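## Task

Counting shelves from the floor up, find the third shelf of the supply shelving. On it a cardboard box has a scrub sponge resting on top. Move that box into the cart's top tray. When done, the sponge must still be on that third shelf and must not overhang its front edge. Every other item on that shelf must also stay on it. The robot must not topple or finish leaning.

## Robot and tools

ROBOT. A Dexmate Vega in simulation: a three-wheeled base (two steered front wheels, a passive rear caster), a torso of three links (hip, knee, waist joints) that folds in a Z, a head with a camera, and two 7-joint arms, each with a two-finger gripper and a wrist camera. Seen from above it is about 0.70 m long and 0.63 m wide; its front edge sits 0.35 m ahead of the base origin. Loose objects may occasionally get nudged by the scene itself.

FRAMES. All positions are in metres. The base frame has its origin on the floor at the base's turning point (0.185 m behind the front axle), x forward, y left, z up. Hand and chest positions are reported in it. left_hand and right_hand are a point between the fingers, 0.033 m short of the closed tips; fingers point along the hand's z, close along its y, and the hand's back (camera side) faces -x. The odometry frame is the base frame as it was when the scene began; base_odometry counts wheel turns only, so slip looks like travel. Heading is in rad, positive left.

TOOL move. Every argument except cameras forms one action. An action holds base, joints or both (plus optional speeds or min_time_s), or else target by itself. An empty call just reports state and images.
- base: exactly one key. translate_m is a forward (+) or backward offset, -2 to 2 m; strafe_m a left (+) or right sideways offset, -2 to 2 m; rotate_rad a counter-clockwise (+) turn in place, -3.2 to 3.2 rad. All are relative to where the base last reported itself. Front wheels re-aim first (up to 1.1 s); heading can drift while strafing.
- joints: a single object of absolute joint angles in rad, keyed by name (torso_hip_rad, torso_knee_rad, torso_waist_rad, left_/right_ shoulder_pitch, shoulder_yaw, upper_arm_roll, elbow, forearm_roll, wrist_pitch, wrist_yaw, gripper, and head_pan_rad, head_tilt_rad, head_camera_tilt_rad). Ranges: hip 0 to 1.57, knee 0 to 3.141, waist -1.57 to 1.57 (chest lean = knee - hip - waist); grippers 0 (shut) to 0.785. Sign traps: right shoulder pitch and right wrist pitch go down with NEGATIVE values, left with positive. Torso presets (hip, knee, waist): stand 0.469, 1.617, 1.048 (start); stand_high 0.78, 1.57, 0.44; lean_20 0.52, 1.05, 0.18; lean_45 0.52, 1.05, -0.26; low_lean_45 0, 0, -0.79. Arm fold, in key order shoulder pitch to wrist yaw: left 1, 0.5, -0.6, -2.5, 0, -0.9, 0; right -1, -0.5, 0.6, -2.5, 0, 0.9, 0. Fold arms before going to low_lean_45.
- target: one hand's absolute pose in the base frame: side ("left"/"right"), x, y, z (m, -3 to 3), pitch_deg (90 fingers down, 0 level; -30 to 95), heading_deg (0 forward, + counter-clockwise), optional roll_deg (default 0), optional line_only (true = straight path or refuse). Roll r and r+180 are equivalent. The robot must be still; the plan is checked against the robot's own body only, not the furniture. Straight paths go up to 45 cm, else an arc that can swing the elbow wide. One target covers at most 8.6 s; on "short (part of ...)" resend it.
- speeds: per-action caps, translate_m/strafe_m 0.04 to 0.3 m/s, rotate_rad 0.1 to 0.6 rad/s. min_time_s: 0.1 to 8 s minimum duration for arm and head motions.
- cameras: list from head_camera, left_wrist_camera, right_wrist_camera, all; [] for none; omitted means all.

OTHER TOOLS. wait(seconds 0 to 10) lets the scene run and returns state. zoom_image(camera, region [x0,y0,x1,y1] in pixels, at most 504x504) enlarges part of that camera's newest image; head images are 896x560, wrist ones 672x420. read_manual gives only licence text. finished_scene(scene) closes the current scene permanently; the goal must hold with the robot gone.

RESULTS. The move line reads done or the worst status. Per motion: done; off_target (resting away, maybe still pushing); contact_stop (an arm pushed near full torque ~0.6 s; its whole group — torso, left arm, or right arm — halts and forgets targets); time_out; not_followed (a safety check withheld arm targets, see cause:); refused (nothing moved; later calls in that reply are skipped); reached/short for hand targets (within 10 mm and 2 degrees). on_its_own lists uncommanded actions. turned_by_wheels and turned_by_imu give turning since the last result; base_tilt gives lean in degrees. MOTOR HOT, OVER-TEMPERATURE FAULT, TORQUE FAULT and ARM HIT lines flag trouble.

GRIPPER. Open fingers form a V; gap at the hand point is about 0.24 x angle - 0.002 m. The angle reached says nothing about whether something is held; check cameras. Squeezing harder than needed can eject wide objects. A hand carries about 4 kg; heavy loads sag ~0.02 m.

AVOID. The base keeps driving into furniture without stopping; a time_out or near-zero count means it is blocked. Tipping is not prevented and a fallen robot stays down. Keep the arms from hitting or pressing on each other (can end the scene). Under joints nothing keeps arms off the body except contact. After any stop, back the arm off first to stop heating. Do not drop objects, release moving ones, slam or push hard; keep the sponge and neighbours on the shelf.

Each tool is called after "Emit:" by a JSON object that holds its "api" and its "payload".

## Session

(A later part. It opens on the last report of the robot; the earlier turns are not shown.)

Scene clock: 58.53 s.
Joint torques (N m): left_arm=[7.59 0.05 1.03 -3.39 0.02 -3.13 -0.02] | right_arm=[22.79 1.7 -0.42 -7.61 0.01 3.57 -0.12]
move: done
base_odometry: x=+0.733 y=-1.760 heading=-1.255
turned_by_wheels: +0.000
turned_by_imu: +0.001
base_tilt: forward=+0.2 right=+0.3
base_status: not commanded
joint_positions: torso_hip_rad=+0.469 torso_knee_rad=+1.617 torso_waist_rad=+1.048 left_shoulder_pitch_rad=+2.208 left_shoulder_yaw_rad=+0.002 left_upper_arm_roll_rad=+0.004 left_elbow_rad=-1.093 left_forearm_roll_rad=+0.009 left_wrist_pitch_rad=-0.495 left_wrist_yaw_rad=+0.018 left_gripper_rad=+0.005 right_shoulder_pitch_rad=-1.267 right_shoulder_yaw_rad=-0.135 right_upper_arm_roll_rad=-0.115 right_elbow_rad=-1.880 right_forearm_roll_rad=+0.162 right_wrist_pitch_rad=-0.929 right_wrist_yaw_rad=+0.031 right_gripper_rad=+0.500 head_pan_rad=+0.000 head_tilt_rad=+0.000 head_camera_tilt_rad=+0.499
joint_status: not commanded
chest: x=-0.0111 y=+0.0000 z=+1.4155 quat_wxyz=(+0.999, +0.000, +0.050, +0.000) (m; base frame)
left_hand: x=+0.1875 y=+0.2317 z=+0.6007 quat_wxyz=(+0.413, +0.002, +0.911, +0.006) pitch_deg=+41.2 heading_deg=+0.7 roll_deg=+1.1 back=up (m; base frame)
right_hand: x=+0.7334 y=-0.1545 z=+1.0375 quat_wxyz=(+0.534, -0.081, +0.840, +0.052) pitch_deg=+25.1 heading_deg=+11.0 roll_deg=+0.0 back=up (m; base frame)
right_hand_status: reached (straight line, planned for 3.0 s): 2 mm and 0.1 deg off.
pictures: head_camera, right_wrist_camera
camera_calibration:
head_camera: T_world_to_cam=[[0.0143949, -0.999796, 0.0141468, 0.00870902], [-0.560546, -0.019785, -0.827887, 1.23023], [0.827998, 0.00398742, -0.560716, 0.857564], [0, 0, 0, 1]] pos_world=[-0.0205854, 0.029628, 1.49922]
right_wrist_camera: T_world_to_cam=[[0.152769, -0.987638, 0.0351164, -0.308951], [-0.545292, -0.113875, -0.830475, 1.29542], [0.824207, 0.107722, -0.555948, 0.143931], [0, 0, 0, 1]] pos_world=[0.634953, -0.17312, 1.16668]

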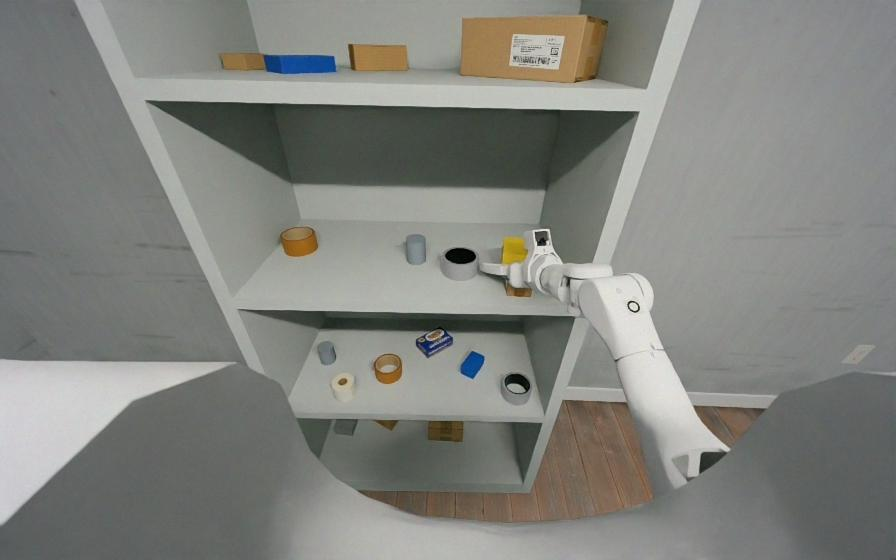

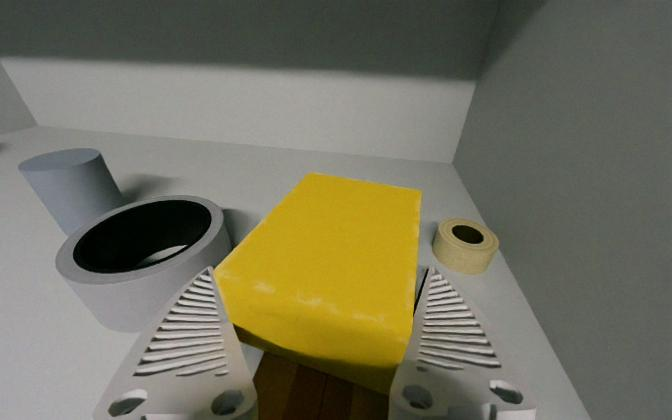

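Emit:
{"api": "move", "payload": {"joints": {"right_gripper_rad": 0.62}, "cameras": []}}

Emit:
{"api": "move", "payload": {"target": {"side": "right", "x": 0.733, "y": -0.1535, "z": 1.073, "pitch_deg": 25, "heading_deg": 0}, "cameras": ["right_wrist_camera", "head_camera"]}}

Scene clock: 72.43 s.
Joint torques (N m): left_arm=[7.8 0.32 1.66 -4.12 -0.02 -2.92 0.09] | right_arm=[23.29 1.25 -0.14 -7.76 0.09 2.51 -0.08]
move: done
base_odometry: x=+0.733 y=-1.760 heading=-1.255
turned_by_wheels: +0.000
turned_by_imu: +0.001
base_tilt: forward=+0.1 right=+0.4
base_status: not commanded
joint_positions: torso_hip_rad=+0.469 torso_knee_rad=+1.617 torso_waist_rad=+1.048 left_shoulder_pitch_rad=+2.208 left_shoulder_yaw_rad=+0.002 left_upper_arm_roll_rad=+0.004 left_elbow_rad=-1.093 left_forearm_roll_rad=+0.009 left_wrist_pitch_rad=-0.495 left_wrist_yaw_rad=+0.018 left_gripper_rad=+0.005 right_shoulder_pitch_rad=-1.263 right_shoulder_yaw_rad=-0.135 right_upper_arm_roll_rad=-0.116 right_elbow_rad=-1.874 right_forearm_roll_rad=+0.161 right_wrist_pitch_rad=-0.927 right_wrist_yaw_rad=+0.031 right_gripper_rad=+0.620 head_pan_rad=+0.000 head_tilt_rad=+0.000 head_camera_tilt_rad=+0.499
joint_status: all done
chest: x=-0.0111 y=+0.0000 z=+1.4155 quat_wxyz=(+0.999, +0.000, +0.050, +0.000) (m; base frame)
left_hand: x=+0.1875 y=+0.2317 z=+0.6007 quat_wxyz=(+0.413, +0.002, +0.911, +0.006) pitch_deg=+41.2 heading_deg=+0.7 roll_deg=+1.1 back=up (m; base frame)
right_hand: x=+0.7348 y=-0.1542 z=+1.0375 quat_wxyz=(+0.534, -0.081, +0.840, +0.051) pitch_deg=+25.1 heading_deg=+11.0 roll_deg=+0.0 back=up (m; base frame)
pictures: none
No camera images: "cameras" was empty.

Scene clock: 75.03 s.
Joint torques (N m): left_arm=[7.8 -0.06 1.51 -3.88 0.03 -2.84 -0.01] | right_arm=[22.35 4.31 -2.05 -12.42 -0.15 2.85 -0.34]
move: done
base_odometry: x=+0.733 y=-1.760 heading=-1.255
turned_by_wheels: +0.000
turned_by_imu: +0.001
base_tilt: forward=+0.1 right=+0.3
base_status: not commanded
joint_positions: torso_hip_rad=+0.469 torso_knee_rad=+1.617 torso_waist_rad=+1.048 left_shoulder_pitch_rad=+2.208 left_shoulder_yaw_rad=+0.002 left_upper_arm_roll_rad=+0.004 left_elbow_rad=-1.093 left_forearm_roll_rad=+0.009 left_wrist_pitch_rad=-0.495 left_wrist_yaw_rad=+0.018 left_gripper_rad=+0.005 right_shoulder_pitch_rad=-1.240 right_shoulder_yaw_rad=+0.057 right_upper_arm_roll_rad=-0.147 right_elbow_rad=-1.950 right_forearm_roll_rad=+0.090 right_wrist_pitch_rad=-1.047 right_wrist_yaw_rad=-0.225 right_gripper_rad=+0.620 head_pan_rad=+0.000 head_tilt_rad=+0.000 head_camera_tilt_rad=+0.499
joint_status: not commanded
chest: x=-0.0111 y=+0.0000 z=+1.4155 quat_wxyz=(+0.999, +0.000, +0.050, +0.000) (m; base frame)
left_hand: x=+0.1875 y=+0.2317 z=+0.6007 quat_wxyz=(+0.413, +0.002, +0.911, +0.006) pitch_deg=+41.2 heading_deg=+0.7 roll_deg=+1.1 back=up (m; base frame)
right_hand: x=+0.7330 y=-0.1536 z=+1.0714 quat_wxyz=(+0.537, -0.002, +0.844, +0.001) pitch_deg=+25.1 heading_deg=+0.2 roll_deg=+0.0 back=up (m; base frame)
right_hand_status: reached (straight line, planned for 1.2 s): 2 mm and 0.2 deg off.
pictures: head_camera, right_wrist_camera
camera_calibration:
head_camera: T_world_to_cam=[[0.0143951, -0.999796, 0.0141468, 0.00870907], [-0.560546, -0.0197851, -0.827887, 1.23023], [0.827998, 0.00398758, -0.560717, 0.857564], [0, 0, 0, 1]] pos_world=[-0.0205855, 0.029628, 1.49922]
right_wrist_camera: T_world_to_cam=[[-0.0342052, -0.99878, 0.0356192, -0.174398], [-0.557235, -0.0105267, -0.830288, 1.34784], [0.82965, -0.0482485, -0.556195, 0.135392], [0, 0, 0, 1]] pos_world=[0.632772, -0.153464, 1.20062]

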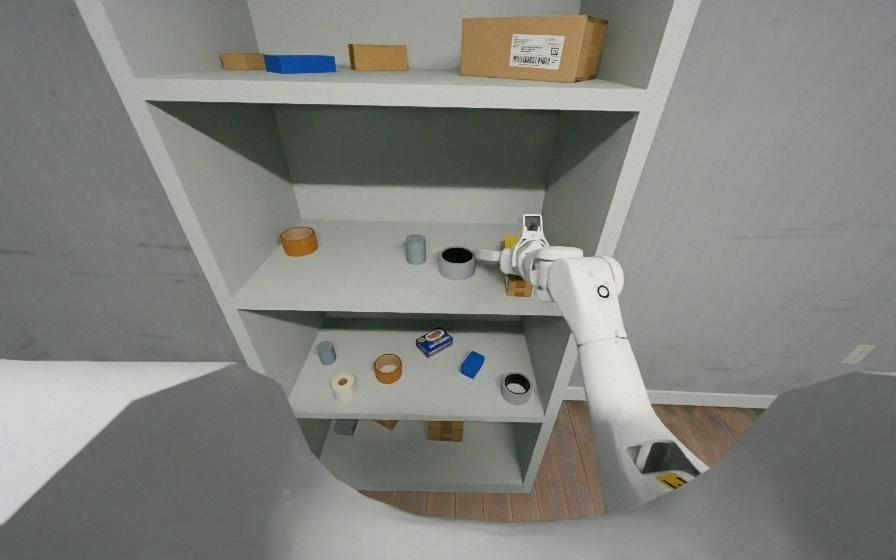

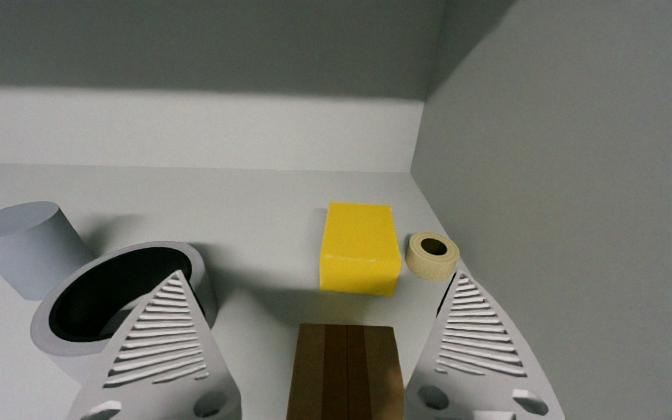

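Emit:
{"api": "move", "payload": {"target": {"side": "right", "x": 0.58, "y": -0.165, "z": 1.06, "pitch_deg": 25, "heading_deg": -3}, "cameras": ["right_wrist_camera", "head_camera"]}}

Scene clock: 81.93 s.
Joint torques (N m): left_arm=[6.64 0.69 1.06 -4.77 0 -3.43 -0.05] | right_arm=[0.83 -1.83 -1.25 -12.77 -0.2 3.29 -0.25]
move: done
base_odometry: x=+0.733 y=-1.760 heading=-1.255
turned_by_wheels: +0.000
turned_by_imu: +0.002
base_tilt: forward=+0.2 right=+0.3
base_status: not commanded
joint_positions: torso_hip_rad=+0.469 torso_knee_rad=+1.617 torso_waist_rad=+1.048 left_shoulder_pitch_rad=+2.208 left_shoulder_yaw_rad=+0.002 left_upper_arm_roll_rad=+0.004 left_elbow_rad=-1.093 left_forearm_roll_rad=+0.009 left_wrist_pitch_rad=-0.495 left_wrist_yaw_rad=+0.018 left_gripper_rad=+0.005 right_shoulder_pitch_rad=-1.641 right_shoulder_yaw_rad=-0.172 right_upper_arm_roll_rad=-0.230 right_elbow_rad=-2.440 right_forearm_roll_rad=+0.494 right_wrist_pitch_rad=-1.036 right_wrist_yaw_rad=-0.665 right_gripper_rad=+0.620 head_pan_rad=+0.000 head_tilt_rad=+0.000 head_camera_tilt_rad=+0.499
joint_status: not commanded
chest: x=-0.0111 y=+0.0000 z=+1.4155 quat_wxyz=(+0.999, +0.000, +0.050, +0.000) (m; base frame)
left_hand: x=+0.1875 y=+0.2317 z=+0.6007 quat_wxyz=(+0.413, +0.002, +0.911, +0.006) pitch_deg=+41.2 heading_deg=+0.7 roll_deg=+1.1 back=up (m; base frame)
right_hand: x=+0.5821 y=-0.1656 z=+1.0597 quat_wxyz=(+0.537, +0.022, +0.843, -0.014) pitch_deg=+25.0 heading_deg=-3.0 roll_deg=+0.0 back=up (m; base frame)
right_hand_status: reached (checked arc [the straight line was blocked], planned for 1.9 s): 2 mm and 0.0 deg off.
pictures: head_camera, right_wrist_camera
camera_calibration:
head_camera: T_world_to_cam=[[0.0143952, -0.999796, 0.0141468, 0.00870908], [-0.560546, -0.0197851, -0.827887, 1.23023], [0.827998, 0.00398762, -0.560716, 0.857564], [0, 0, 0, 1]] pos_world=[-0.0205854, 0.029628, 1.49922]
right_wrist_camera: T_world_to_cam=[[-0.0909191, -0.995203, 0.0361136, -0.157988], [-0.555867, 0.0206269, -0.831015, 1.25911], [0.826284, -0.0956295, -0.555076, 0.246424], [0, 0, 0, 1]] pos_world=[0.481917, -0.159637, 1.18883]

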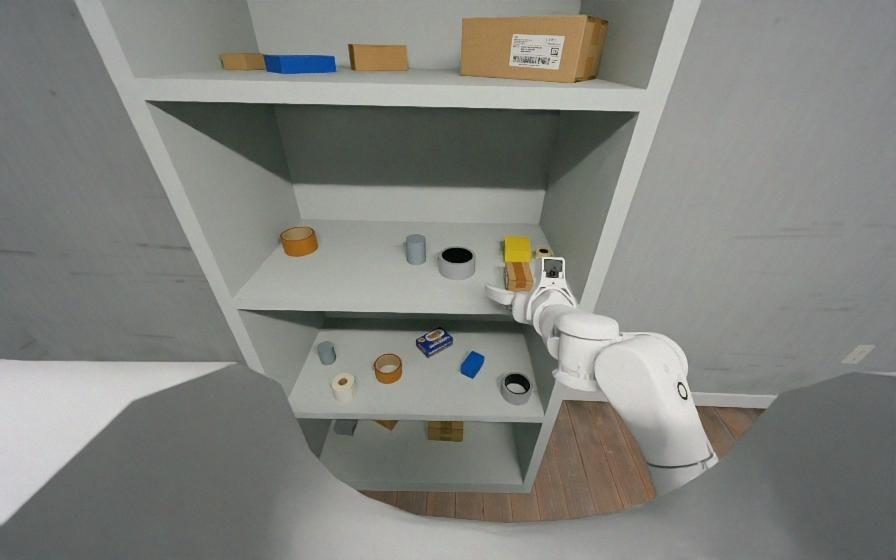

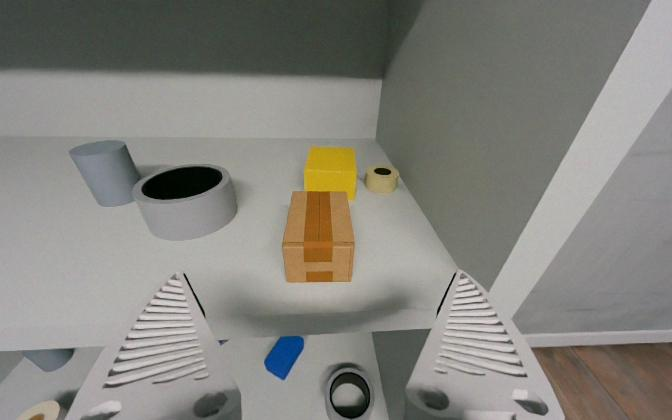

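Emit:
{"api": "zoom_image", "payload": {"camera": "right_wrist_camera", "region": [240, 130, 440, 300]}}

Emit:
{"api": "zoom_image", "payload": {"camera": "head_camera", "region": [430, 210, 590, 320]}}

Scaled by 2.520 from the camera's 672x420 image, which has a finer 960x600 frame.

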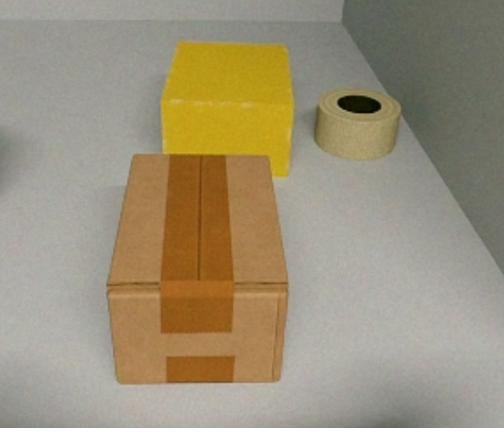

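Scaled by 3.150 from the camera's 896x560 image, which has a finer 960x600 frame.

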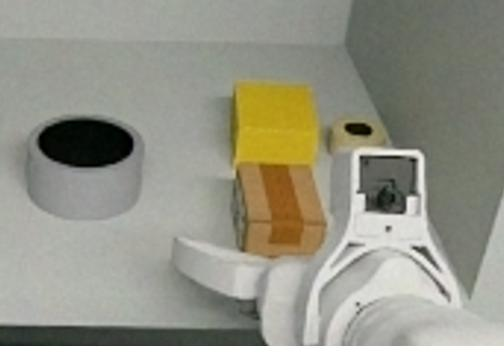

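Emit:
{"api": "move", "payload": {"target": {"side": "right", "x": 0.698, "y": -0.169, "z": 1.019, "pitch_deg": 25, "heading_deg": -3}, "cameras": ["right_wrist_camera"]}}

Scene clock: 87.03 s.
Joint torques (N m): left_arm=[7.62 0.9 1.1 -3.86 -0.09 -3.62 0.25] | right_arm=[20.7 3.7 0.75 -7.66 -0.79 2.8 0.15]
move: done
base_odometry: x=+0.733 y=-1.760 heading=-1.255
turned_by_wheels: +0.000
turned_by_imu: +0.001
base_tilt: forward=+0.1 right=+0.3
base_status: not commanded
joint_positions: torso_hip_rad=+0.469 torso_knee_rad=+1.617 torso_waist_rad=+1.048 left_shoulder_pitch_rad=+2.208 left_shoulder_yaw_rad=+0.002 left_upper_arm_roll_rad=+0.004 left_elbow_rad=-1.093 left_forearm_roll_rad=+0.009 left_wrist_pitch_rad=-0.495 left_wrist_yaw_rad=+0.018 left_gripper_rad=+0.005 right_shoulder_pitch_rad=-1.364 right_shoulder_yaw_rad=-0.169 right_upper_arm_roll_rad=-0.258 right_elbow_rad=-1.965 right_forearm_roll_rad=+0.454 right_wrist_pitch_rad=-0.840 right_wrist_yaw_rad=-0.537 right_gripper_rad=+0.620 head_pan_rad=+0.000 head_tilt_rad=+0.000 head_camera_tilt_rad=+0.499
joint_status: not commanded
chest: x=-0.0111 y=+0.0000 z=+1.4155 quat_wxyz=(+0.999, +0.000, +0.050, +0.000) (m; base frame)
left_hand: x=+0.1875 y=+0.2317 z=+0.6007 quat_wxyz=(+0.413, +0.002, +0.911, +0.006) pitch_deg=+41.2 heading_deg=+0.7 roll_deg=+1.1 back=up (m; base frame)
right_hand: x=+0.6965 y=-0.1691 z=+1.0189 quat_wxyz=(+0.537, +0.022, +0.843, -0.014) pitch_deg=+25.1 heading_deg=-3.0 roll_deg=+0.0 back=up (m; base frame)
right_hand_status: reached (straight line, planned for 1.8 s): 1 mm and 0.1 deg off.
pictures: right_wrist_camera
camera_calibration:
right_wrist_camera: T_world_to_cam=[[-0.0905839, -0.995251, 0.0356374, -0.149383], [-0.556692, 0.0209315, -0.830455, 1.28891], [0.825765, -0.0950649, -0.555944, 0.13023], [0, 0, 0, 1]] pos_world=[0.596453, -0.163272, 1.1481]

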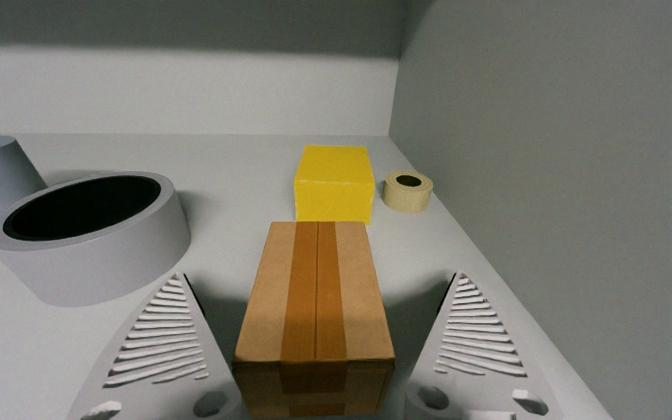

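Emit:
{"api": "move", "payload": {"joints": {"right_gripper_rad": 0.3}, "cameras": ["right_wrist_camera"]}}

Scene clock: 88.30 s.
Joint torques (N m): left_arm=[7.33 -0.22 1.25 -4.66 0.06 -2.75 0.1] | right_arm=[17.4 1.47 -0.73 -4.83 -0.54 2.23 0.13]
move: done
base_odometry: x=+0.733 y=-1.760 heading=-1.255
turned_by_wheels: +0.000
turned_by_imu: +0.000
base_tilt: forward=+0.2 right=+0.2
base_status: not commanded
joint_positions: torso_hip_rad=+0.469 torso_knee_rad=+1.617 torso_waist_rad=+1.048 left_shoulder_pitch_rad=+2.208 left_shoulder_yaw_rad=+0.002 left_upper_arm_roll_rad=+0.004 left_elbow_rad=-1.093 left_forearm_roll_rad=+0.009 left_wrist_pitch_rad=-0.495 left_wrist_yaw_rad=+0.018 left_gripper_rad=+0.005 right_shoulder_pitch_rad=-1.361 right_shoulder_yaw_rad=-0.169 right_upper_arm_roll_rad=-0.259 right_elbow_rad=-1.960 right_forearm_roll_rad=+0.453 right_wrist_pitch_rad=-0.838 right_wrist_yaw_rad=-0.536 right_gripper_rad=+0.300 head_pan_rad=+0.000 head_tilt_rad=+0.000 head_camera_tilt_rad=+0.499
joint_status: all done
chest: x=-0.0111 y=+0.0000 z=+1.4155 quat_wxyz=(+0.999, +0.000, +0.050, +0.000) (m; base frame)
left_hand: x=+0.1875 y=+0.2317 z=+0.6007 quat_wxyz=(+0.413, +0.002, +0.911, +0.006) pitch_deg=+41.2 heading_deg=+0.7 roll_deg=+1.1 back=up (m; base frame)
right_hand: x=+0.6978 y=-0.1692 z=+1.0189 quat_wxyz=(+0.537, +0.022, +0.843, -0.014) pitch_deg=+25.0 heading_deg=-3.0 roll_deg=+0.0 back=up (m; base frame)
pictures: right_wrist_camera
camera_calibration:
right_wrist_camera: T_world_to_cam=[[-0.090672, -0.995248, 0.0355012, -0.149156], [-0.55613, 0.0210299, -0.83083, 1.28962], [0.826135, -0.0950762, -0.555394, 0.128344], [0, 0, 0, 1]] pos_world=[0.59764, -0.163365, 1.14803]

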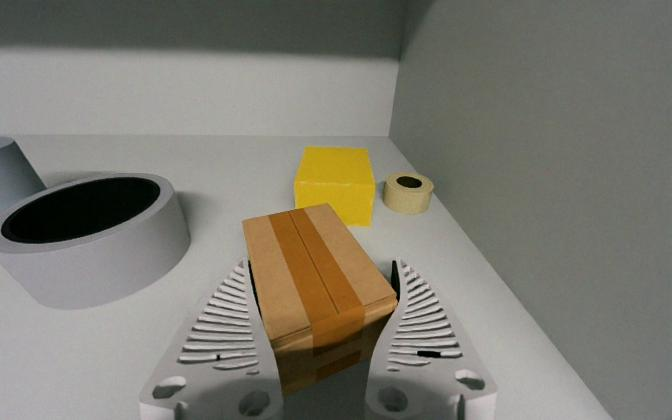

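Emit:
{"api": "move", "payload": {"joints": {"right_gripper_rad": 0.55}, "cameras": []}}

Emit:
{"api": "move", "payload": {"target": {"side": "right", "x": 0.712, "y": -0.163, "z": 1.019, "pitch_deg": 25, "heading_deg": 17}, "cameras": ["right_wrist_camera"]}}

Scene clock: 90.90 s.
Joint torques (N m): left_arm=[7.66 0.13 1.66 -4.15 0.02 -3.15 0] | right_arm=[19.92 2.73 -0.04 -6.28 -0.41 2.34 -0.17]
move: done
base_odometry: x=+0.733 y=-1.760 heading=-1.255
turned_by_wheels: +0.000
turned_by_imu: +0.001
base_tilt: forward=+0.2 right=+0.3
base_status: not commanded
joint_positions: torso_hip_rad=+0.469 torso_knee_rad=+1.617 torso_waist_rad=+1.048 left_shoulder_pitch_rad=+2.208 left_shoulder_yaw_rad=+0.002 left_upper_arm_roll_rad=+0.004 left_elbow_rad=-1.093 left_forearm_roll_rad=+0.009 left_wrist_pitch_rad=-0.495 left_wrist_yaw_rad=+0.018 left_gripper_rad=+0.005 right_shoulder_pitch_rad=-1.360 right_shoulder_yaw_rad=-0.169 right_upper_arm_roll_rad=-0.259 right_elbow_rad=-1.959 right_forearm_roll_rad=+0.453 right_wrist_pitch_rad=-0.838 right_wrist_yaw_rad=-0.536 right_gripper_rad=+0.550 head_pan_rad=+0.000 head_tilt_rad=+0.000 head_camera_tilt_rad=+0.499
joint_status: all done
chest: x=-0.0111 y=+0.0000 z=+1.4155 quat_wxyz=(+0.999, +0.000, +0.050, +0.000) (m; base frame)
left_hand: x=+0.1875 y=+0.2317 z=+0.6007 quat_wxyz=(+0.413, +0.002, +0.911, +0.006) pitch_deg=+41.2 heading_deg=+0.7 roll_deg=+1.1 back=up (m; base frame)
right_hand: x=+0.6979 y=-0.1692 z=+1.0187 quat_wxyz=(+0.537, +0.022, +0.843, -0.014) pitch_deg=+25.0 heading_deg=-3.0 roll_deg=+0.0 back=up (m; base frame)
pictures: none
No camera images: "cameras" was empty.

Scene clock: 94.27 s.
Joint torques (N m): left_arm=[7.21 0.71 1.5 -3.76 0.01 -3.19 -0.1] | right_arm=[21.98 -3.73 7.54 -6.32 0.14 2.86 0.5]
move: done
base_odometry: x=+0.733 y=-1.760 heading=-1.255
turned_by_wheels: +0.000
turned_by_imu: +0.001
base_tilt: forward=+0.2 right=+0.4
base_status: not commanded
joint_positions: torso_hip_rad=+0.469 torso_knee_rad=+1.617 torso_waist_rad=+1.048 left_shoulder_pitch_rad=+2.208 left_shoulder_yaw_rad=+0.002 left_upper_arm_roll_rad=+0.004 left_elbow_rad=-1.093 left_forearm_roll_rad=+0.009 left_wrist_pitch_rad=-0.495 left_wrist_yaw_rad=+0.018 left_gripper_rad=+0.005 right_shoulder_pitch_rad=-1.301 right_shoulder_yaw_rad=-0.471 right_upper_arm_roll_rad=-0.214 right_elbow_rad=-1.870 right_forearm_roll_rad=+0.551 right_wrist_pitch_rad=-0.769 right_wrist_yaw_rad=-0.061 right_gripper_rad=+0.550 head_pan_rad=+0.000 head_tilt_rad=+0.000 head_camera_tilt_rad=+0.499
joint_status: not commanded
chest: x=-0.0111 y=+0.0000 z=+1.4155 quat_wxyz=(+0.999, +0.000, +0.050, +0.000) (m; base frame)
left_hand: x=+0.1875 y=+0.2317 z=+0.6007 quat_wxyz=(+0.413, +0.002, +0.911, +0.006) pitch_deg=+41.2 heading_deg=+0.7 roll_deg=+1.1 back=up (m; base frame)
right_hand: x=+0.7117 y=-0.1627 z=+1.0184 quat_wxyz=(+0.531, -0.123, +0.835, +0.078) pitch_deg=+25.0 heading_deg=+16.8 roll_deg=+0.0 back=up (m; base frame)
right_hand_status: reached (straight line, planned for 1.8 s): 1 mm and 0.2 deg off.
pictures: right_wrist_camera
camera_calibration:
right_wrist_camera: T_world_to_cam=[[0.252083, -0.967051, 0.0355791, -0.38086], [-0.530731, -0.168903, -0.83054, 1.2475], [0.809184, 0.190482, -0.555822, 0.176167], [0, 0, 0, 1]] pos_world=[0.615545, -0.191161, 1.14757]

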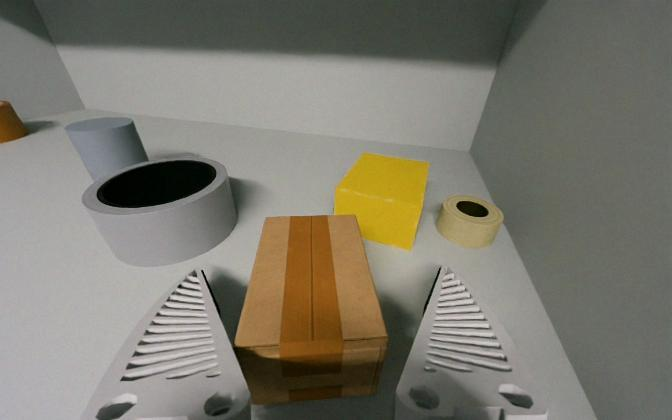

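Emit:
{"api": "move", "payload": {"target": {"side": "right", "x": 0.708, "y": -0.158, "z": 1.018, "pitch_deg": 25, "heading_deg": 17}, "cameras": []}}

Emit:
{"api": "move", "payload": {"joints": {"right_gripper_rad": 0.36}, "cameras": ["right_wrist_camera"]}}

Scene clock: 95.77 s.
Joint torques (N m): left_arm=[6.73 -0.46 1.24 -4.48 0 -2.85 0.1] | right_arm=[8.9 1.1 2.33 -12.22 -0.08 2.22 0.01]
move: done
base_odometry: x=+0.733 y=-1.760 heading=-1.255
turned_by_wheels: +0.000
turned_by_imu: +0.000
base_tilt: forward=+0.2 right=+0.3
base_status: not commanded
joint_positions: torso_hip_rad=+0.469 torso_knee_rad=+1.617 torso_waist_rad=+1.048 left_shoulder_pitch_rad=+2.208 left_shoulder_yaw_rad=+0.002 left_upper_arm_roll_rad=+0.004 left_elbow_rad=-1.093 left_forearm_roll_rad=+0.009 left_wrist_pitch_rad=-0.495 left_wrist_yaw_rad=+0.018 left_gripper_rad=+0.005 right_shoulder_pitch_rad=-1.307 right_shoulder_yaw_rad=-0.470 right_upper_arm_roll_rad=-0.216 right_elbow_rad=-1.879 right_forearm_roll_rad=+0.550 right_wrist_pitch_rad=-0.770 right_wrist_yaw_rad=-0.064 right_gripper_rad=+0.550 head_pan_rad=+0.000 head_tilt_rad=+0.000 head_camera_tilt_rad=+0.499
joint_status: not commanded
chest: x=-0.0111 y=+0.0000 z=+1.4155 quat_wxyz=(+0.999, +0.000, +0.050, +0.000) (m; base frame)
left_hand: x=+0.1875 y=+0.2317 z=+0.6007 quat_wxyz=(+0.413, +0.002, +0.911, +0.006) pitch_deg=+41.2 heading_deg=+0.7 roll_deg=+1.1 back=up (m; base frame)
right_hand: x=+0.7092 y=-0.1598 z=+1.0181 quat_wxyz=(+0.531, -0.124, +0.834, +0.079) pitch_deg=+25.0 heading_deg=+17.0 roll_deg=+0.0 back=up (m; base frame)
right_hand_status: reached (straight line, planned for 0.3 s): 2 mm and 0.1 deg off.
pictures: none
No camera images: "cameras" was empty.

Scene clock: 96.47 s.
Joint torques (N m): left_arm=[8.22 0.6 1.18 -3.43 -0.04 -3.23 0.05] | right_arm=[6.79 -1.58 1.45 -10.02 -0.4 1.91 -0.19]
move: done
base_odometry: x=+0.733 y=-1.760 heading=-1.255
turned_by_wheels: +0.000
turned_by_imu: +0.000
base_tilt: forward=+0.1 right=+0.3
base_status: not commanded
joint_positions: torso_hip_rad=+0.469 torso_knee_rad=+1.617 torso_waist_rad=+1.048 left_shoulder_pitch_rad=+2.208 left_shoulder_yaw_rad=+0.002 left_upper_arm_roll_rad=+0.004 left_elbow_rad=-1.093 left_forearm_roll_rad=+0.009 left_wrist_pitch_rad=-0.495 left_wrist_yaw_rad=+0.018 left_gripper_rad=+0.005 right_shoulder_pitch_rad=-1.309 right_shoulder_yaw_rad=-0.468 right_upper_arm_roll_rad=-0.216 right_elbow_rad=-1.883 right_forearm_roll_rad=+0.550 right_wrist_pitch_rad=-0.771 right_wrist_yaw_rad=-0.066 right_gripper_rad=+0.360 head_pan_rad=+0.000 head_tilt_rad=+0.000 head_camera_tilt_rad=+0.499
joint_status: all done
chest: x=-0.0111 y=+0.0000 z=+1.4155 quat_wxyz=(+0.999, +0.000, +0.050, +0.000) (m; base frame)
left_hand: x=+0.1875 y=+0.2317 z=+0.6007 quat_wxyz=(+0.413, +0.002, +0.911, +0.006) pitch_deg=+41.2 heading_deg=+0.7 roll_deg=+1.1 back=up (m; base frame)
right_hand: x=+0.7084 y=-0.1587 z=+1.0182 quat_wxyz=(+0.531, -0.124, +0.834, +0.079) pitch_deg=+25.0 heading_deg=+17.0 roll_deg=+0.0 back=up (m; base frame)
pictures: right_wrist_camera
camera_calibration:
right_wrist_camera: T_world_to_cam=[[0.254928, -0.966308, 0.0355025, -0.377955], [-0.529576, -0.170242, -0.831003, 1.24573], [0.809049, 0.193045, -0.555133, 0.177701], [0, 0, 0, 1]] pos_world=[0.612292, -0.187449, 1.14727]

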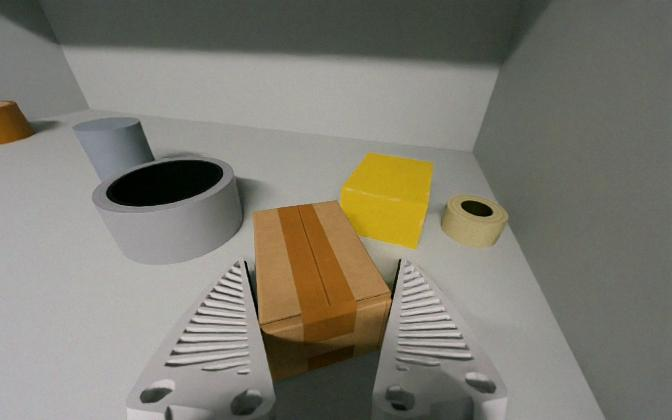

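Emit:
{"api": "move", "payload": {"joints": {"right_gripper_rad": 0.24}, "cameras": ["right_wrist_camera"]}}

Scene clock: 97.50 s.
Joint torques (N m): left_arm=[7.45 1.48 1.38 -4.36 0 -2.58 0] | right_arm=[8.05 -1.64 2.24 -11.12 -0.18 1.6 -0.46]
move: done
base_odometry: x=+0.733 y=-1.760 heading=-1.255
turned_by_wheels: +0.000
turned_by_imu: +0.000
base_tilt: forward=+0.1 right=+0.4
base_status: not commanded
joint_positions: torso_hip_rad=+0.469 torso_knee_rad=+1.617 torso_waist_rad=+1.048 left_shoulder_pitch_rad=+2.208 left_shoulder_yaw_rad=+0.002 left_upper_arm_roll_rad=+0.004 left_elbow_rad=-1.093 left_forearm_roll_rad=+0.009 left_wrist_pitch_rad=-0.495 left_wrist_yaw_rad=+0.018 left_gripper_rad=+0.005 right_shoulder_pitch_rad=-1.310 right_shoulder_yaw_rad=-0.468 right_upper_arm_roll_rad=-0.216 right_elbow_rad=-1.884 right_forearm_roll_rad=+0.550 right_wrist_pitch_rad=-0.771 right_wrist_yaw_rad=-0.067 right_gripper_rad=+0.240 head_pan_rad=+0.000 head_tilt_rad=+0.000 head_camera_tilt_rad=+0.499
joint_status: all done
chest: x=-0.0111 y=+0.0000 z=+1.4155 quat_wxyz=(+0.999, +0.000, +0.050, +0.000) (m; base frame)
left_hand: x=+0.1875 y=+0.2317 z=+0.6007 quat_wxyz=(+0.413, +0.002, +0.911, +0.006) pitch_deg=+41.2 heading_deg=+0.7 roll_deg=+1.1 back=up (m; base frame)
right_hand: x=+0.7082 y=-0.1583 z=+1.0181 quat_wxyz=(+0.531, -0.125, +0.834, +0.079) pitch_deg=+25.0 heading_deg=+17.0 roll_deg=+0.0 back=up (m; base frame)
pictures: right_wrist_camera
camera_calibration:
right_wrist_camera: T_world_to_cam=[[0.255106, -0.966263, 0.0354396, -0.377576], [-0.529496, -0.170274, -0.831048, 1.24562], [0.809046, 0.19324, -0.555071, 0.177795], [0, 0, 0, 1]] pos_world=[0.612031, -0.187098, 1.14724]

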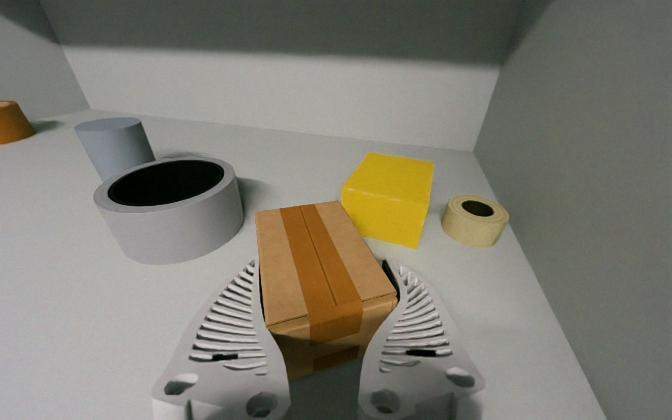

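Emit:
{"api": "move", "payload": {"target": {"side": "right", "x": 0.708, "y": -0.158, "z": 1.05, "pitch_deg": 25, "heading_deg": 17}, "cameras": ["right_wrist_camera", "head_camera"]}}

Scene clock: 100.97 s.
Joint torques (N m): left_arm=[8.01 0.05 1.31 -3.85 -0.01 -2.66 0.01] | right_arm=[22.57 -0.16 8.99 -11.92 0.24 2.89 -0.42]
move: done
base_odometry: x=+0.733 y=-1.760 heading=-1.255
turned_by_wheels: +0.000
turned_by_imu: +0.001
base_tilt: forward=+0.1 right=+0.3
base_status: not commanded
joint_positions: torso_hip_rad=+0.469 torso_knee_rad=+1.617 torso_waist_rad=+1.048 left_shoulder_pitch_rad=+2.208 left_shoulder_yaw_rad=+0.002 left_upper_arm_roll_rad=+0.004 left_elbow_rad=-1.093 left_forearm_roll_rad=+0.009 left_wrist_pitch_rad=-0.495 left_wrist_yaw_rad=+0.018 left_gripper_rad=+0.005 right_shoulder_pitch_rad=-1.283 right_shoulder_yaw_rad=-0.468 right_upper_arm_roll_rad=-0.186 right_elbow_rad=-1.950 right_forearm_roll_rad=+0.586 right_wrist_pitch_rad=-0.869 right_wrist_yaw_rad=-0.090 right_gripper_rad=+0.240 head_pan_rad=+0.000 head_tilt_rad=+0.000 head_camera_tilt_rad=+0.499
joint_status: not commanded
chest: x=-0.0111 y=+0.0000 z=+1.4155 quat_wxyz=(+0.999, +0.000, +0.050, +0.000) (m; base frame)
left_hand: x=+0.1875 y=+0.2317 z=+0.6007 quat_wxyz=(+0.413, +0.002, +0.911, +0.006) pitch_deg=+41.2 heading_deg=+0.7 roll_deg=+1.1 back=up (m; base frame)
right_hand: x=+0.7077 y=-0.1579 z=+1.0473 quat_wxyz=(+0.531, -0.125, +0.835, +0.079) pitch_deg=+25.1 heading_deg=+17.0 roll_deg=+0.0 back=up (m; base frame)
right_hand_status: reached (straight line, planned for 0.7 s): 3 mm and 0.1 deg off.
pictures: head_camera, right_wrist_camera
camera_calibration:
head_camera: T_world_to_cam=[[0.0143951, -0.999796, 0.0141468, 0.00870906], [-0.560546, -0.0197851, -0.827887, 1.23023], [0.827998, 0.00398755, -0.560717, 0.857564], [0, 0, 0, 1]] pos_world=[-0.0205853, 0.029628, 1.49922]
right_wrist_camera: T_world_to_cam=[[0.255576, -0.966146, 0.0352441, -0.378265], [-0.530874, -0.170714, -0.830078, 1.26957], [0.807993, 0.193438, -0.556533, 0.196565], [0, 0, 0, 1]] pos_world=[0.611834, -0.18675, 1.17657]

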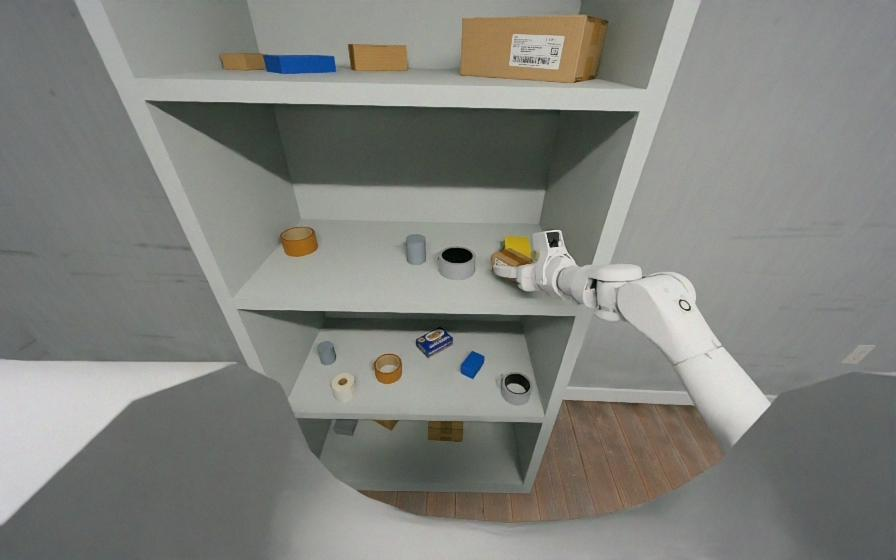

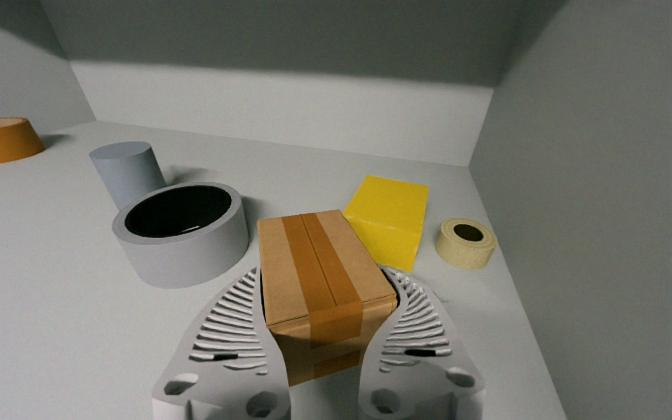

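Emit:
{"api": "move", "payload": {"base": {"translate_m": -1.85}, "joints": {"head_pan_rad": -1.2, "head_camera_tilt_rad": 0.3}, "cameras": ["right_wrist_camera", "head_camera"]}}

Scene clock: 110.17 s.
Joint torques (N m): left_arm=[7.51 0.48 1.06 -2.93 -0.04 -2.35 0.07] | right_arm=[22.48 -2.24 7.65 -11.31 -0.14 3.19 -0.45]
move: done
base_odometry: x=+0.159 y=-0.002 heading=-1.256
turned_by_wheels: -0.001
turned_by_imu: +0.012
base_tilt: forward=+0.1 right=+0.3
base_status: done
joint_positions: torso_hip_rad=+0.469 torso_knee_rad=+1.617 torso_waist_rad=+1.048 left_shoulder_pitch_rad=+2.208 left_shoulder_yaw_rad=+0.002 left_upper_arm_roll_rad=+0.004 left_elbow_rad=-1.093 left_forearm_roll_rad=+0.009 left_wrist_pitch_rad=-0.495 left_wrist_yaw_rad=+0.018 left_gripper_rad=+0.005 right_shoulder_pitch_rad=-1.282 right_shoulder_yaw_rad=-0.468 right_upper_arm_roll_rad=-0.184 right_elbow_rad=-1.954 right_forearm_roll_rad=+0.588 right_wrist_pitch_rad=-0.875 right_wrist_yaw_rad=-0.092 right_gripper_rad=+0.240 head_pan_rad=-1.199 head_tilt_rad=+0.000 head_camera_tilt_rad=+0.301
joint_status: all done
chest: x=-0.0111 y=+0.0000 z=+1.4155 quat_wxyz=(+0.999, +0.000, +0.050, +0.000) (m; base frame)
left_hand: x=+0.1875 y=+0.2317 z=+0.6007 quat_wxyz=(+0.413, +0.002, +0.911, +0.006) pitch_deg=+41.2 heading_deg=+0.7 roll_deg=+1.1 back=up (m; base frame)
right_hand: x=+0.7077 y=-0.1579 z=+1.0490 quat_wxyz=(+0.531, -0.125, +0.835, +0.079) pitch_deg=+25.1 heading_deg=+17.0 roll_deg=+0.0 back=up (m; base frame)
pictures: head_camera, right_wrist_camera
camera_calibration:
head_camera: T_world_to_cam=[[-0.92151, -0.372272, 0.110599, -0.207459], [-0.219724, 0.264959, -0.938892, 1.42147], [0.320219, -0.8895, -0.325959, 0.469803], [0, 0, 0, 1]] pos_world=[-0.029284, -0.0359732, 1.51069]
right_wrist_camera: T_world_to_cam=[[0.255704, -0.966107, 0.0353847, -0.378515], [-0.530857, -0.170906, -0.830049, 1.27089], [0.807964, 0.193463, -0.556566, 0.197643], [0, 0, 0, 1]] pos_world=[0.611762, -0.18672, 1.1783]

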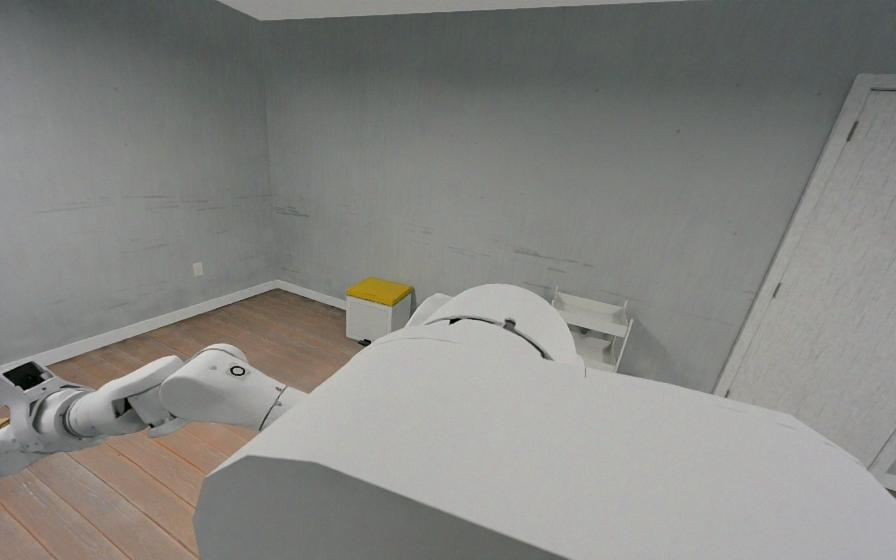

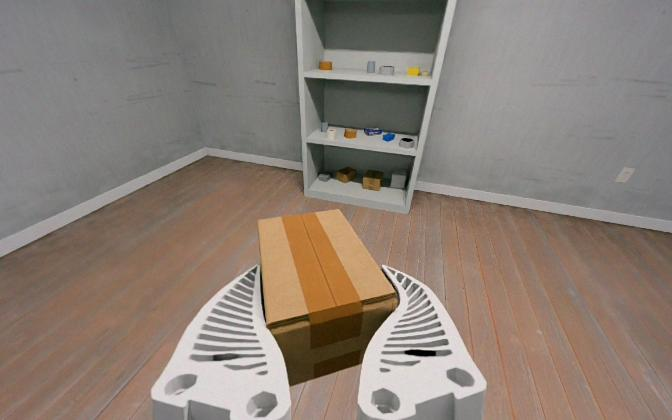

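Emit:
{"api": "move", "payload": {"base": {"rotate_rad": -1.56}, "joints": {"head_pan_rad": 0, "head_camera_tilt_rad": 0.4}, "cameras": ["right_wrist_camera", "head_camera"]}}

Scene clock: 114.60 s.
Joint torques (N m): left_arm=[8.53 -0.58 1.31 -3.51 -0.02 -3.46 0.13] | right_arm=[21.05 -2.65 8.27 -12.11 -0.2 3.23 0.09]
move: done
base_odometry: x=+0.158 y=-0.001 heading=-2.814
turned_by_wheels: -1.559
turned_by_imu: -1.516
base_tilt: forward=+0.1 right=+0.3
base_status: done
joint_positions: torso_hip_rad=+0.469 torso_knee_rad=+1.617 torso_waist_rad=+1.048 left_shoulder_pitch_rad=+2.208 left_shoulder_yaw_rad=+0.002 left_upper_arm_roll_rad=+0.004 left_elbow_rad=-1.093 left_forearm_roll_rad=+0.009 left_wrist_pitch_rad=-0.495 left_wrist_yaw_rad=+0.018 left_gripper_rad=+0.005 right_shoulder_pitch_rad=-1.282 right_shoulder_yaw_rad=-0.468 right_upper_arm_roll_rad=-0.184 right_elbow_rad=-1.954 right_forearm_roll_rad=+0.588 right_wrist_pitch_rad=-0.875 right_wrist_yaw_rad=-0.092 right_gripper_rad=+0.240 head_pan_rad=-0.001 head_tilt_rad=+0.000 head_camera_tilt_rad=+0.399
joint_status: all done
chest: x=-0.0111 y=+0.0000 z=+1.4155 quat_wxyz=(+0.999, +0.000, +0.050, +0.000) (m; base frame)
left_hand: x=+0.1875 y=+0.2317 z=+0.6007 quat_wxyz=(+0.413, +0.002, +0.911, +0.006) pitch_deg=+41.2 heading_deg=+0.7 roll_deg=+1.1 back=up (m; base frame)
right_hand: x=+0.7077 y=-0.1579 z=+1.0490 quat_wxyz=(+0.531, -0.125, +0.835, +0.079) pitch_deg=+25.1 heading_deg=+17.0 roll_deg=+0.0 back=up (m; base frame)
pictures: head_camera, right_wrist_camera
camera_calibration:
head_camera: T_world_to_cam=[[0.0127297, -0.999798, 0.0155781, 0.00645638], [-0.475196, -0.0197565, -0.879658, 1.31368], [0.879788, 0.00379516, -0.475351, 0.735029], [0, 0, 0, 1]] pos_world=[-0.0224953, 0.0296193, 1.50489]
right_wrist_camera: T_world_to_cam=[[0.25567, -0.966117, 0.0353619, -0.378482], [-0.530837, -0.170861, -0.830071, 1.27093], [0.807988, 0.193453, -0.556535, 0.1976], [0, 0, 0, 1]] pos_world=[0.611768, -0.186731, 1.17832]

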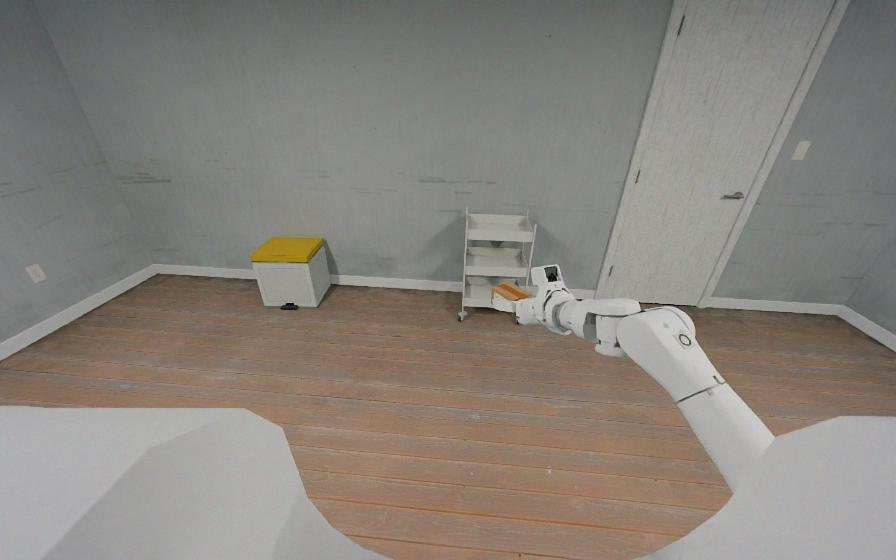

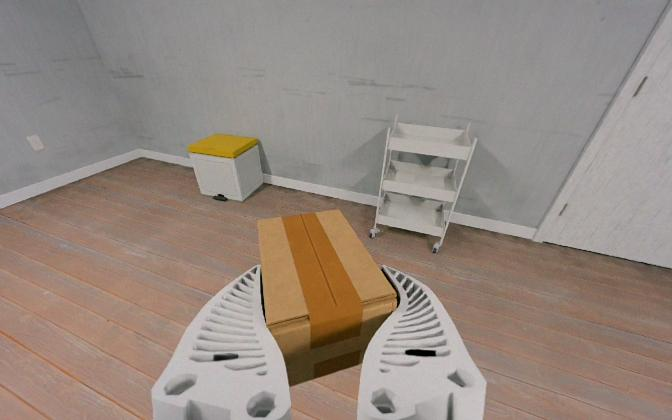

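Emit:
{"api": "zoom_image", "payload": {"camera": "head_camera", "region": [440, 190, 570, 340]}}

Scaled by 3.360 from the camera's 896x560 image, which has a finer 960x600 frame.

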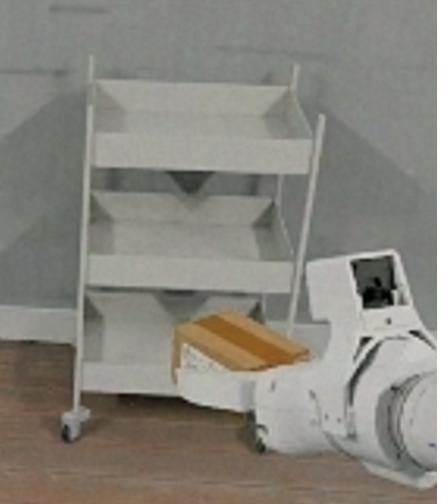

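Emit:
{"api": "move", "payload": {"base": {"translate_m": 1.54}, "joints": {"head_camera_tilt_rad": 0.65}, "cameras": ["right_wrist_camera", "head_camera"]}}

Scene clock: 125.43 s.
Joint torques (N m): left_arm=[7.16 0.09 1.16 -3.88 0 -2.89 0.22] | right_arm=[20.32 -2.18 8.26 -12.59 -0.23 3.8 -0.3]
move: done
base_odometry: x=-1.301 y=-0.492 heading=-2.815
turned_by_wheels: -0.001
turned_by_imu: -0.007
base_tilt: forward=+0.2 right=+0.3
base_status: done
joint_positions: torso_hip_rad=+0.469 torso_knee_rad=+1.617 torso_waist_rad=+1.048 left_shoulder_pitch_rad=+2.208 left_shoulder_yaw_rad=+0.002 left_upper_arm_roll_rad=+0.004 left_elbow_rad=-1.093 left_forearm_roll_rad=+0.009 left_wrist_pitch_rad=-0.495 left_wrist_yaw_rad=+0.018 left_gripper_rad=+0.005 right_shoulder_pitch_rad=-1.281 right_shoulder_yaw_rad=-0.468 right_upper_arm_roll_rad=-0.184 right_elbow_rad=-1.954 right_forearm_roll_rad=+0.588 right_wrist_pitch_rad=-0.875 right_wrist_yaw_rad=-0.092 right_gripper_rad=+0.240 head_pan_rad=-0.001 head_tilt_rad=+0.000 head_camera_tilt_rad=+0.649
joint_status: all done
chest: x=-0.0109 y=+0.0000 z=+1.4155 quat_wxyz=(+0.999, +0.000, +0.050, +0.000) (m; base frame)
left_hand: x=+0.1875 y=+0.2317 z=+0.6007 quat_wxyz=(+0.413, +0.002, +0.911, +0.006) pitch_deg=+41.2 heading_deg=+0.7 roll_deg=+1.1 back=up (m; base frame)
right_hand: x=+0.7077 y=-0.1579 z=+1.0490 quat_wxyz=(+0.531, -0.125, +0.835, +0.079) pitch_deg=+25.1 heading_deg=+17.0 roll_deg=+0.0 back=up (m; base frame)
pictures: head_camera, right_wrist_camera
camera_calibration:
head_camera: T_world_to_cam=[[0.0162503, -0.999799, 0.011772, 0.0123722], [-0.678112, -0.0196724, -0.734695, 1.08299], [0.734779, 0.00395628, -0.678295, 1.02447], [0, 0, 0, 1]] pos_world=[-0.0185746, 0.0296216, 1.49042]
right_wrist_camera: T_world_to_cam=[[0.255652, -0.966123, 0.0353286, -0.378459], [-0.530929, -0.170844, -0.830016, 1.27091], [0.807934, 0.193438, -0.556619, 0.197622], [0, 0, 0, 1]] pos_world=[0.611854, -0.186737, 1.17825]

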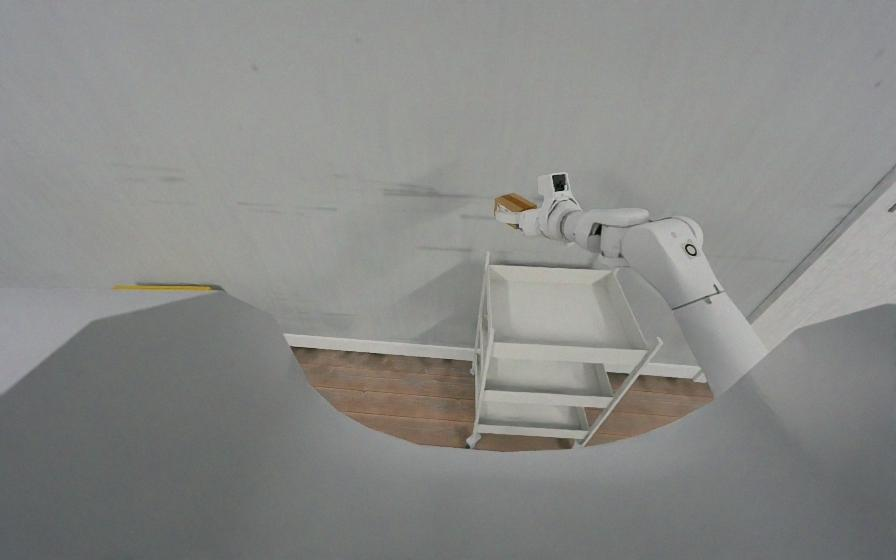

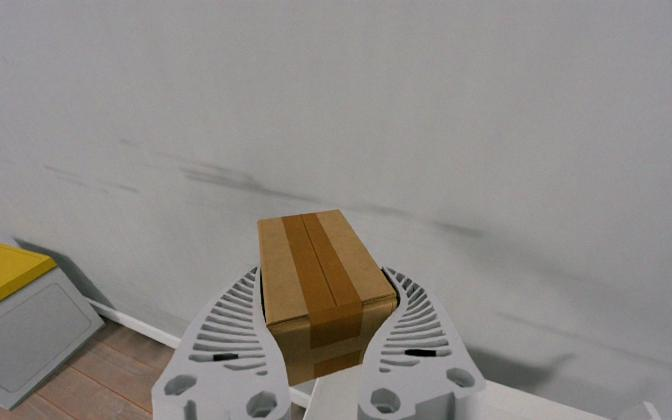

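Emit:
{"api": "zoom_image", "payload": {"camera": "head_camera", "region": [460, 170, 700, 460]}}

Scaled by 1.738 from the camera's 896x560 image, which has a finer 960x600 frame.

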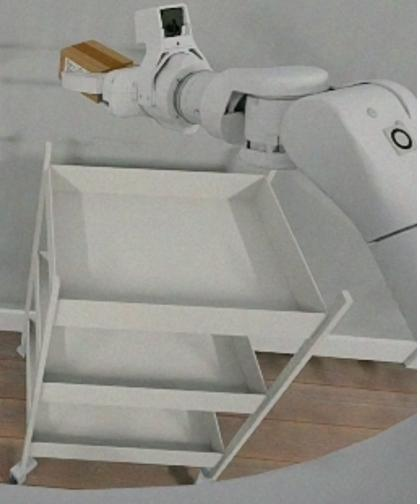

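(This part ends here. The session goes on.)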